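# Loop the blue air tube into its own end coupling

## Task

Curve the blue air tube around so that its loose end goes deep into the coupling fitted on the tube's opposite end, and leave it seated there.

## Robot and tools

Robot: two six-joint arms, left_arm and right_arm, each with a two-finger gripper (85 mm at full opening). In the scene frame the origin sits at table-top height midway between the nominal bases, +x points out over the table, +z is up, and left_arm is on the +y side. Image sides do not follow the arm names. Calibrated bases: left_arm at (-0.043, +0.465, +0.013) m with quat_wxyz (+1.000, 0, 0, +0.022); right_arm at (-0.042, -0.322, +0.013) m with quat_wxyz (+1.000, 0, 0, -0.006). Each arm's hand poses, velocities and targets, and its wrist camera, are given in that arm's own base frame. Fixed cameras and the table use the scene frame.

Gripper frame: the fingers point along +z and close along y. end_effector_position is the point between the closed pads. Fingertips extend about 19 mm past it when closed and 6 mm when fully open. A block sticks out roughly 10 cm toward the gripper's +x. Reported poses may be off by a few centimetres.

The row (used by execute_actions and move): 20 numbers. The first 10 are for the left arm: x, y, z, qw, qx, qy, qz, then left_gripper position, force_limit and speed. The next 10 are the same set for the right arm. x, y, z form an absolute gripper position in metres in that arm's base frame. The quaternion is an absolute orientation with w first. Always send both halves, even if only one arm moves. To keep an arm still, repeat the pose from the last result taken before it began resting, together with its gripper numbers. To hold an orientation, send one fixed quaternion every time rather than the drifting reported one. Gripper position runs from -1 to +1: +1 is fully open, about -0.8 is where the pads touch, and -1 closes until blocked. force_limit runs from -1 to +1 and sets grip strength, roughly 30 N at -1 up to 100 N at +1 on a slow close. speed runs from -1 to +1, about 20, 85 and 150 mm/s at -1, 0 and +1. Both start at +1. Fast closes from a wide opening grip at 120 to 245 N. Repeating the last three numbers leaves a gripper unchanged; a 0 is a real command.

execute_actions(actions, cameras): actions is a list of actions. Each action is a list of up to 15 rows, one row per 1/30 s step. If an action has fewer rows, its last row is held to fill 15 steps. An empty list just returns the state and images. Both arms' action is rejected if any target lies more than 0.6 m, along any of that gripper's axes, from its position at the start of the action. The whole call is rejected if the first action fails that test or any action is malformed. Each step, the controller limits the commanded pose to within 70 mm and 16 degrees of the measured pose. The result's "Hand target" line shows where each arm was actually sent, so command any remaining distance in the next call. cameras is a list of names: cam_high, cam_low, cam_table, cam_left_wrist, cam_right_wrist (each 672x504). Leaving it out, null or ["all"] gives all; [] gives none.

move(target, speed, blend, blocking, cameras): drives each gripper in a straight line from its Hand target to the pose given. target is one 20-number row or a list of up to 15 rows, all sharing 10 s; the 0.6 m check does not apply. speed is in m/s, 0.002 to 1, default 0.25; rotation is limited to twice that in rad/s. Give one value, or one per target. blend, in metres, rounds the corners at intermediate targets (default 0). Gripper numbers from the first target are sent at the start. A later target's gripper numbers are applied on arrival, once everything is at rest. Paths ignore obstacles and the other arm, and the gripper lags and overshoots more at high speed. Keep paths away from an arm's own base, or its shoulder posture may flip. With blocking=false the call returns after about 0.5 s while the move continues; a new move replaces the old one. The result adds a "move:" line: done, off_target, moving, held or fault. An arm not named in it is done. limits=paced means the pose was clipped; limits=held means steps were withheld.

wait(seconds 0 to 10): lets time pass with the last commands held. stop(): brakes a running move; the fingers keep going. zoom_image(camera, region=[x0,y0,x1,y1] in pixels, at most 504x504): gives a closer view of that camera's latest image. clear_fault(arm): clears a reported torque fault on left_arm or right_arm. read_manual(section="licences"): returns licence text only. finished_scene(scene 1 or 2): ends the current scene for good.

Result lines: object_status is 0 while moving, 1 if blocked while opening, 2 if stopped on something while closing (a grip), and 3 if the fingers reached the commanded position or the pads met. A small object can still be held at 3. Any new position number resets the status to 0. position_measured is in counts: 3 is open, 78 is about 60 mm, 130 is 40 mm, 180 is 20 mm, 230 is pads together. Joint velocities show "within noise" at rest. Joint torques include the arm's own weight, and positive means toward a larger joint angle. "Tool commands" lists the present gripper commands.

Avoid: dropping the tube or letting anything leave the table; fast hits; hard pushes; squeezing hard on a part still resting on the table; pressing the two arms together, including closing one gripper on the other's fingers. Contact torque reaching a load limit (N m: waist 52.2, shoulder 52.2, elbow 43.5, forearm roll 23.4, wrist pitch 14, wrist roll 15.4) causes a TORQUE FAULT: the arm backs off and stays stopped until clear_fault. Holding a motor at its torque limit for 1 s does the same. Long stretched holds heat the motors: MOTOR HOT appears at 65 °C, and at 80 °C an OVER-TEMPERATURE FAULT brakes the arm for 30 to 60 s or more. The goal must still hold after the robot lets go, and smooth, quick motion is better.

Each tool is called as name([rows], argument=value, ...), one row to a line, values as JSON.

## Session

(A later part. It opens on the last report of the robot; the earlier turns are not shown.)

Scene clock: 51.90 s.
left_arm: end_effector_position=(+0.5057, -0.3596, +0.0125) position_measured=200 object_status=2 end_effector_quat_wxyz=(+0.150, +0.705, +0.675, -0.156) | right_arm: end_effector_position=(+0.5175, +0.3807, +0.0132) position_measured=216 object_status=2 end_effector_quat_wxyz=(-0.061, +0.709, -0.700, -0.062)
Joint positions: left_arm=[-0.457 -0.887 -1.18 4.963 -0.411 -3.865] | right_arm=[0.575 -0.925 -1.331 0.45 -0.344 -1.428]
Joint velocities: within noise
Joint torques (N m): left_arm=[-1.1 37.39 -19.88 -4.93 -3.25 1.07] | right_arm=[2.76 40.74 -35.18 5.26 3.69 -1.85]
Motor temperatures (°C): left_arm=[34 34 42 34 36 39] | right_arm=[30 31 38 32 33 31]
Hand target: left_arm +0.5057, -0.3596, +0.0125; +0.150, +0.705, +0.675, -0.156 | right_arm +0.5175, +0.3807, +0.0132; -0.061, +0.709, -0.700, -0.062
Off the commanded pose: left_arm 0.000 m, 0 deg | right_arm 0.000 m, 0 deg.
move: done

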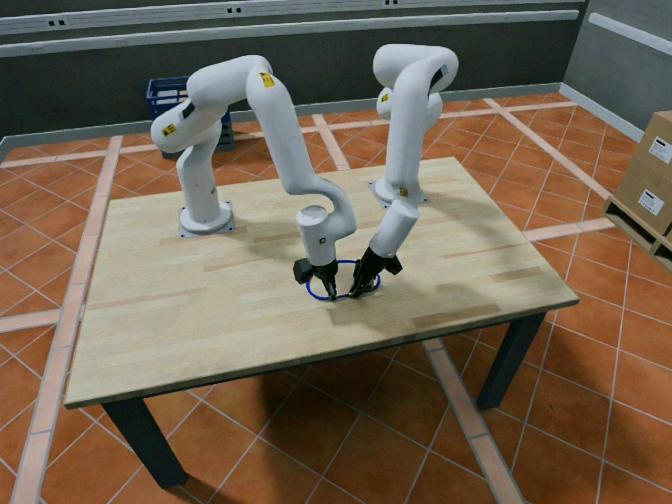

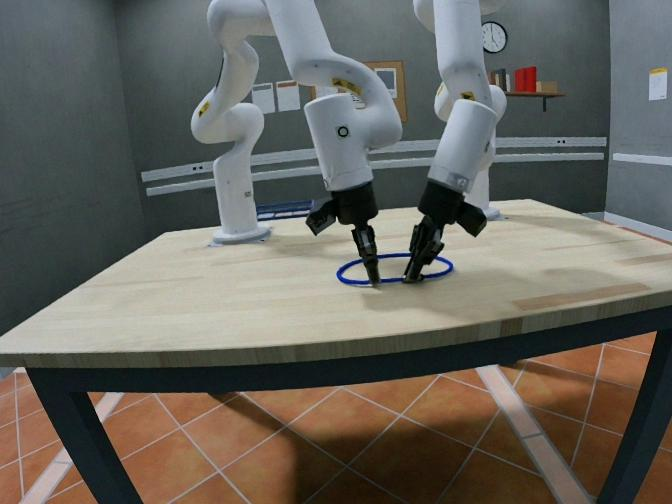

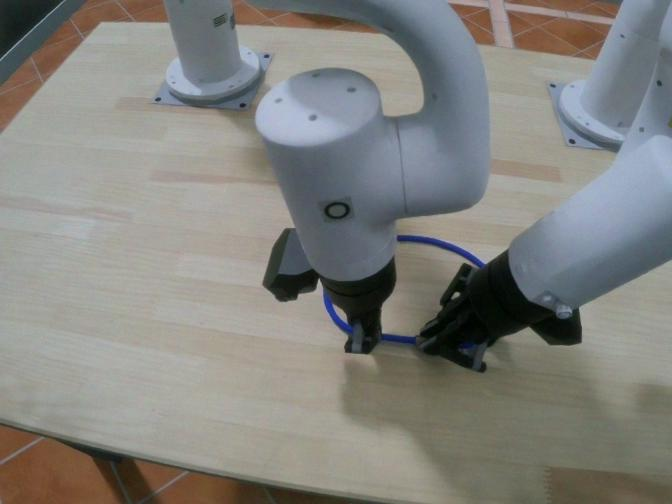

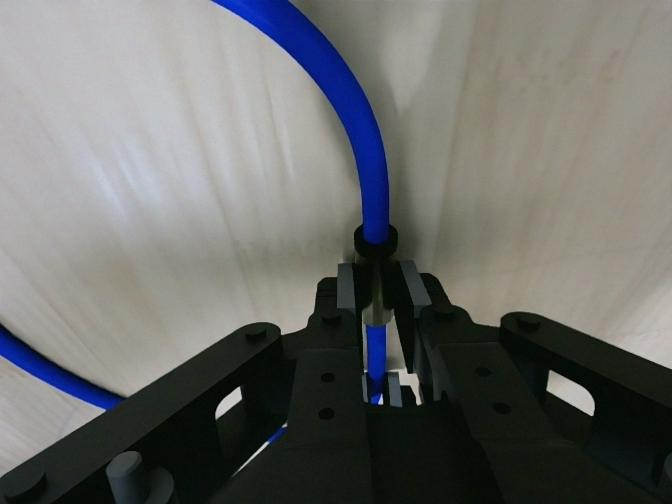

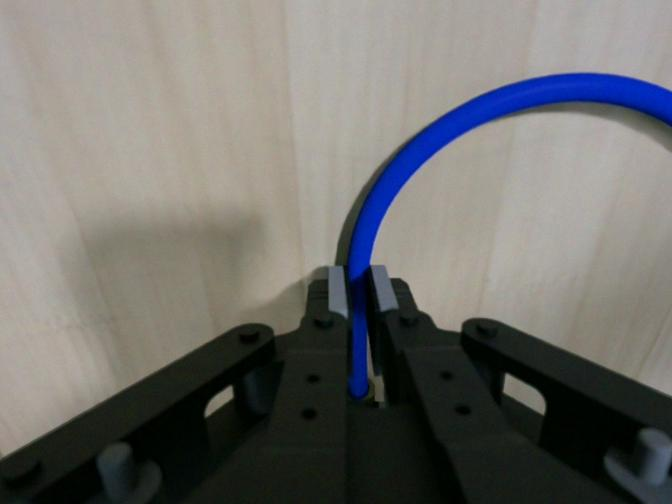

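move(target=[0.5057,-0.3596,0.0125,-0.1496,-0.7053,-0.6751,0.1563,-0.3,0,-1,0.5175,0.3807,0.0132,0.0613,-0.7087,0.7001,0.0620,-0.3,0,-1], speed=0.04)

wait(seconds=0.5, cameras=["cam_low","cam_table","cam_left_wrist","cam_right_wrist"])

zoom_image(camera="cam_low", region=[320, 200, 480, 300])

Scene clock: 53.33 s.
left_arm: end_effector_position=(+0.5057, -0.3596, +0.0125) position_measured=167 object_status=3 end_effector_quat_wxyz=(+0.150, +0.705, +0.675, -0.156) | right_arm: end_effector_position=(+0.5175, +0.3807, +0.0132) position_measured=167 object_status=0 end_effector_quat_wxyz=(-0.061, +0.709, -0.700, -0.062)
Joint positions: left_arm=[-0.457 -0.887 -1.18 4.963 -0.411 -3.864] | right_arm=[0.575 -0.925 -1.331 0.45 -0.344 -1.428]
Joint velocities: within noise
Joint torques (N m): left_arm=[-2.29 39.79 -5.79 2.37 -2.44 0.64] | right_arm=[-3.43 42.8 -15.33 -1.73 -1.41 -1.53]
Motor temperatures (°C): left_arm=[34 34 42 34 36 39] | right_arm=[30 31 38 32 33 31]
Hand target: left_arm +0.5057, -0.3596, +0.0125; +0.150, +0.705, +0.675, -0.156 | right_arm +0.5175, +0.3807, +0.0132; -0.061, +0.709, -0.700, -0.062
Off the commanded pose: left_arm 0.000 m, 0 deg | right_arm 0.000 m, 0 deg.
move: done

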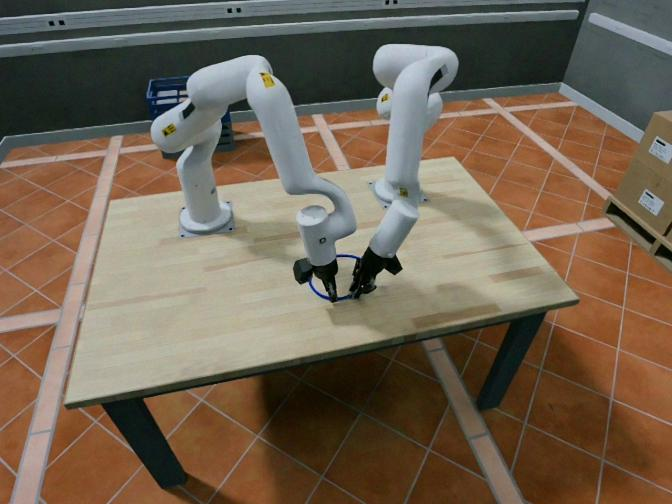

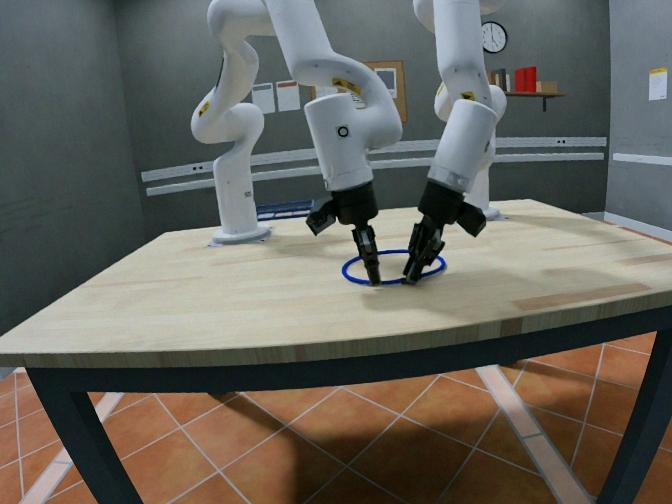

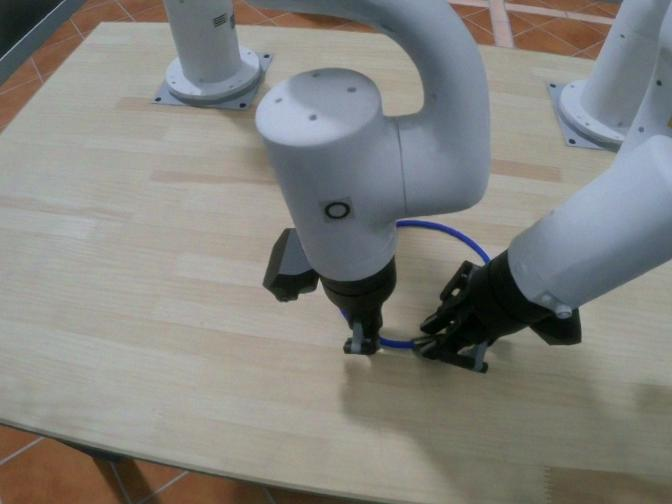

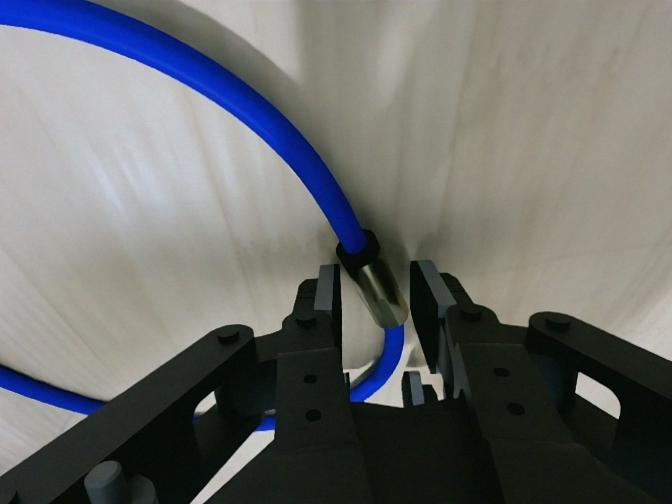

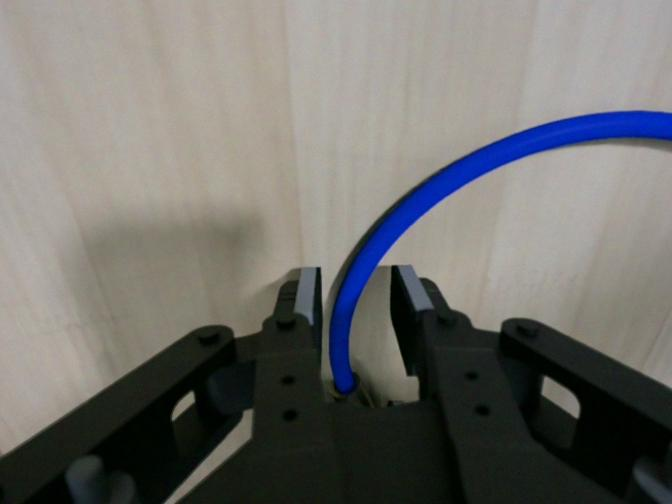

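Scene clock: 53.83 s.
left_arm: end_effector_position=(+0.5057, -0.3596, +0.0125) position_measured=167 object_status=3 end_effector_quat_wxyz=(+0.150, +0.705, +0.675, -0.156) | right_arm: end_effector_position=(+0.5175, +0.3807, +0.0132) position_measured=167 object_status=3 end_effector_quat_wxyz=(-0.061, +0.709, -0.700, -0.062)
Joint positions: left_arm=[-0.457 -0.887 -1.18 4.963 -0.411 -3.864] | right_arm=[0.575 -0.925 -1.331 0.45 -0.344 -1.428]
Joint velocities: within noise
Joint torques (N m): left_arm=[-2.69 37.63 -5.61 3.4 -1.91 0.57] | right_arm=[-6.75 44.38 -16.17 -2.15 -2.56 -1.3]
Motor temperatures (°C): left_arm=[34 34 42 34 36 39] | right_arm=[30 31 38 32 33 31]
Hand target: left_arm +0.5057, -0.3596, +0.0125; +0.150, +0.705, +0.675, -0.156 | right_arm +0.5175, +0.3807, +0.0132; -0.061, +0.709, -0.700, -0.062
Tool commands: left_gripper/position=-0.3 left_gripper/force_limit=+0.0 left_gripper/speed=-1.0 right_gripper/position=-0.3 right_gripper/force_limit=+0.0 right_gripper/speed=-1.0
Off the commanded pose: left_arm 0.000 m, 0 deg | right_arm 0.000 m, 0 deg.
wait: 0.50 s; at rest by 0.17 s
Images, in order (width x height): cam_low 672x504, cam_table 672x504, cam_left_wrist 672x504, cam_right_wrist 672x504.

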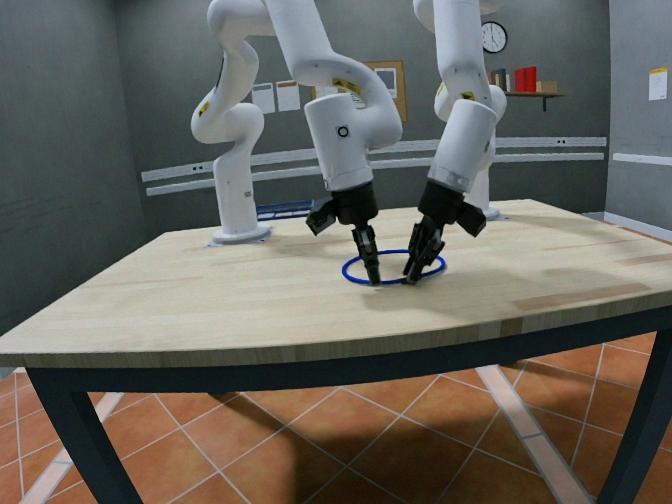

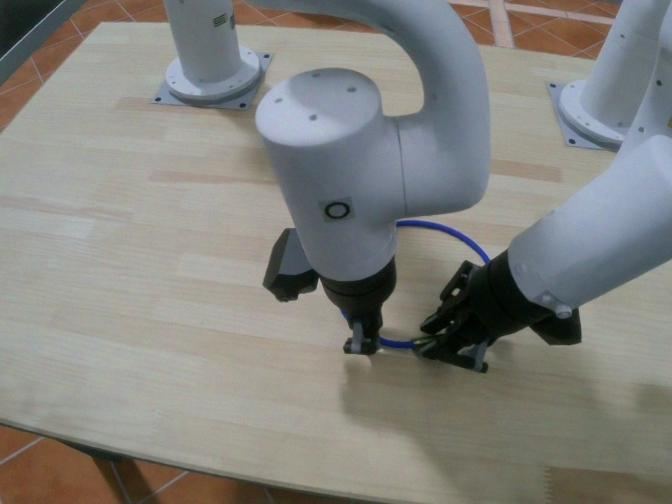

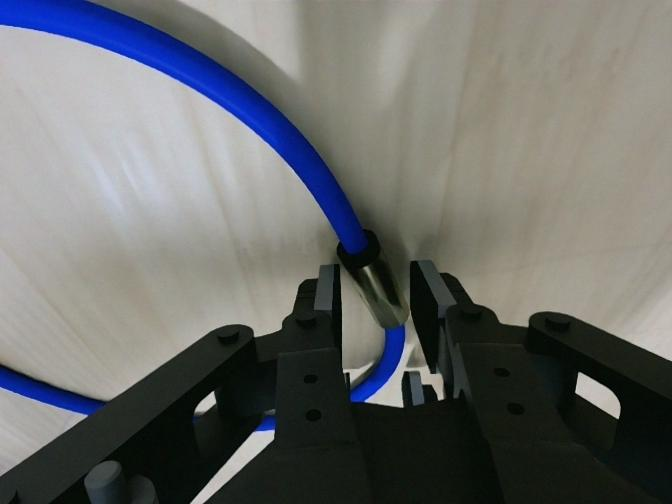

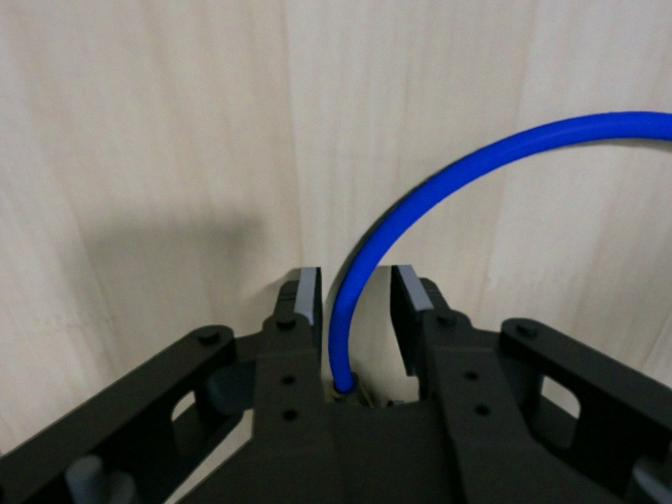

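Scaled by 3.150 from the camera's 672x504 image, which has a finer 960x720 frame.

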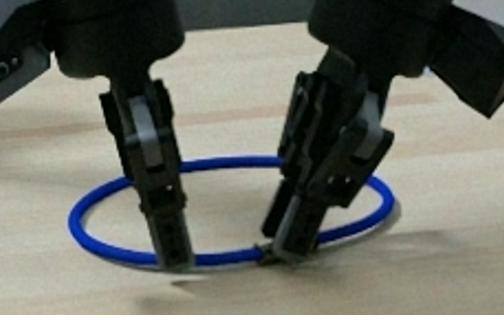

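move([
  [0.5057,-0.3596,0.0125,-0.1496,-0.7053,-0.6751,0.1563,0.1,0,-1,0.5175,0.3807,0.0132,0.0613,-0.7087,0.7001,0.0620,0.1,0,-1],
  [0.5057,-0.3596,0.0135,-0.1496,-0.7053,-0.6751,0.1563,0.1,0,-1,0.5175,0.3807,0.0142,0.0613,-0.7087,0.7001,0.0620,0.1,0,-1],
  [0.5057,-0.3596,0.13,-0.1496,-0.7053,-0.6751,0.1563,0.1,0,-1,0.5175,0.3807,0.13,0.0613,-0.7087,0.7001,0.0620,0.1,0,-1],
  [0.42,-0.25,0.22,-0.1496,-0.7053,-0.6751,0.1563,0.1,0,-1,0.43,0.22,0.22,0.0613,-0.7087,0.7001,0.0620,0.1,0,-1],
], speed=[0.02,0.02,0.08,0.2])

zoom_image(camera="cam_table", region=[280, 200, 530, 380])

zoom_image(camera="cam_low", region=[320, 200, 480, 300])

Scene clock: 58.53 s.
left_arm: end_effector_position=(+0.4200, -0.2500, +0.2200) position_measured=117 object_status=3 end_effector_quat_wxyz=(+0.150, +0.705, +0.675, -0.156) | right_arm: end_effector_position=(+0.4300, +0.2200, +0.2200) position_measured=117 object_status=3 end_effector_quat_wxyz=(-0.061, +0.709, -0.700, -0.062)
Joint positions: left_arm=[-0.321 -0.258 -0.8 5.448 -0.58 -4.271] | right_arm=[0.387 -0.262 -0.86 0.311 -0.556 -1.458]
Joint velocities: within noise
Joint torques (N m): left_arm=[4.6 32.36 -7.11 4.76 -3.81 -0.93] | right_arm=[-13.66 46.55 -17.81 -2.18 -2.48 -1.85]
Motor temperatures (°C): left_arm=[34 34 42 34 36 39] | right_arm=[30 31 38 32 33 31]
Hand target: left_arm +0.4200, -0.2500, +0.2200; +0.150, +0.705, +0.675, -0.156 | right_arm +0.4300, +0.2200, +0.2200; -0.061, +0.709, -0.700, -0.062
Off the commanded pose: left_arm 0.000 m, 0 deg | right_arm 0.000 m, 0 deg.
move: done

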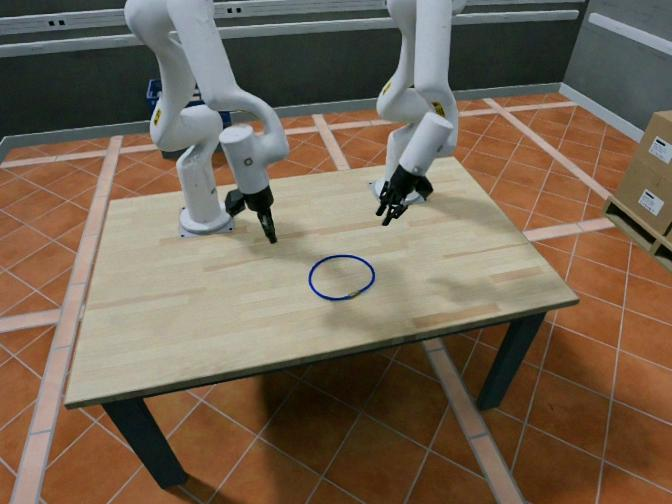

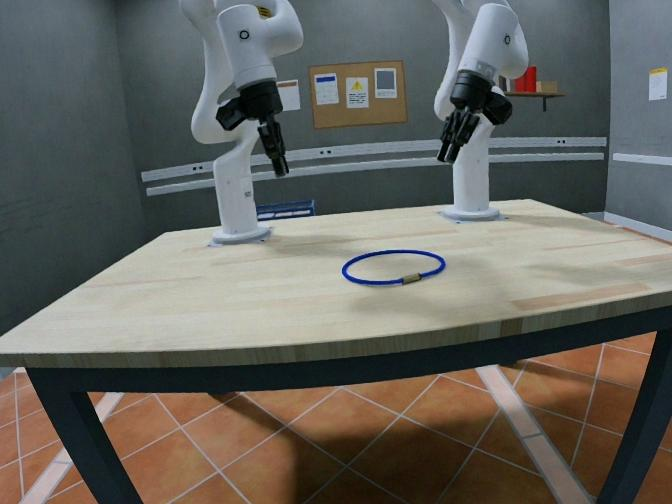

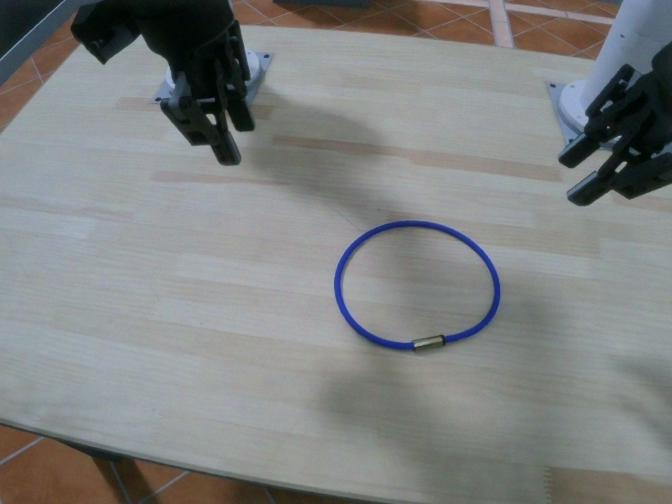

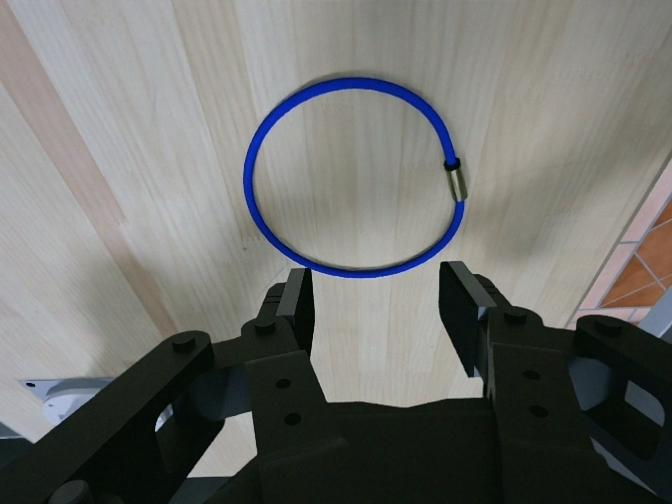

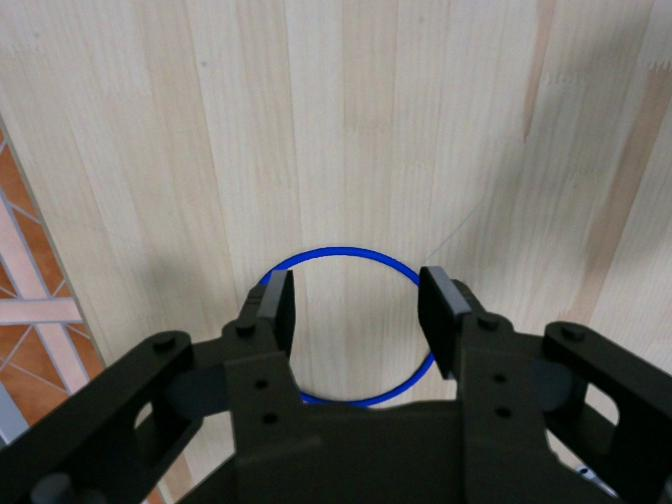

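Scaled by 2.016 from the camera's 672x504 image, which has a finer 960x720 frame.

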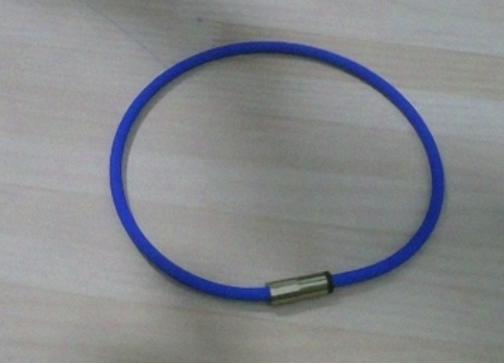

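Scaled by 3.150 from the camera's 672x504 image, which has a finer 960x720 frame.

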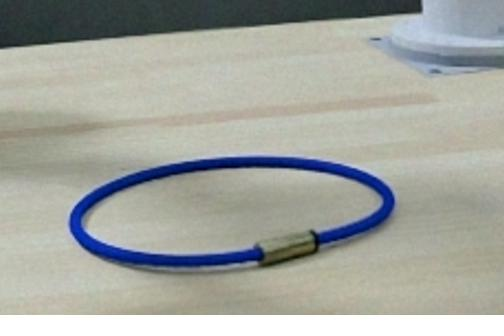

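finished_scene(scene=1)

The scene is finished: the task was done.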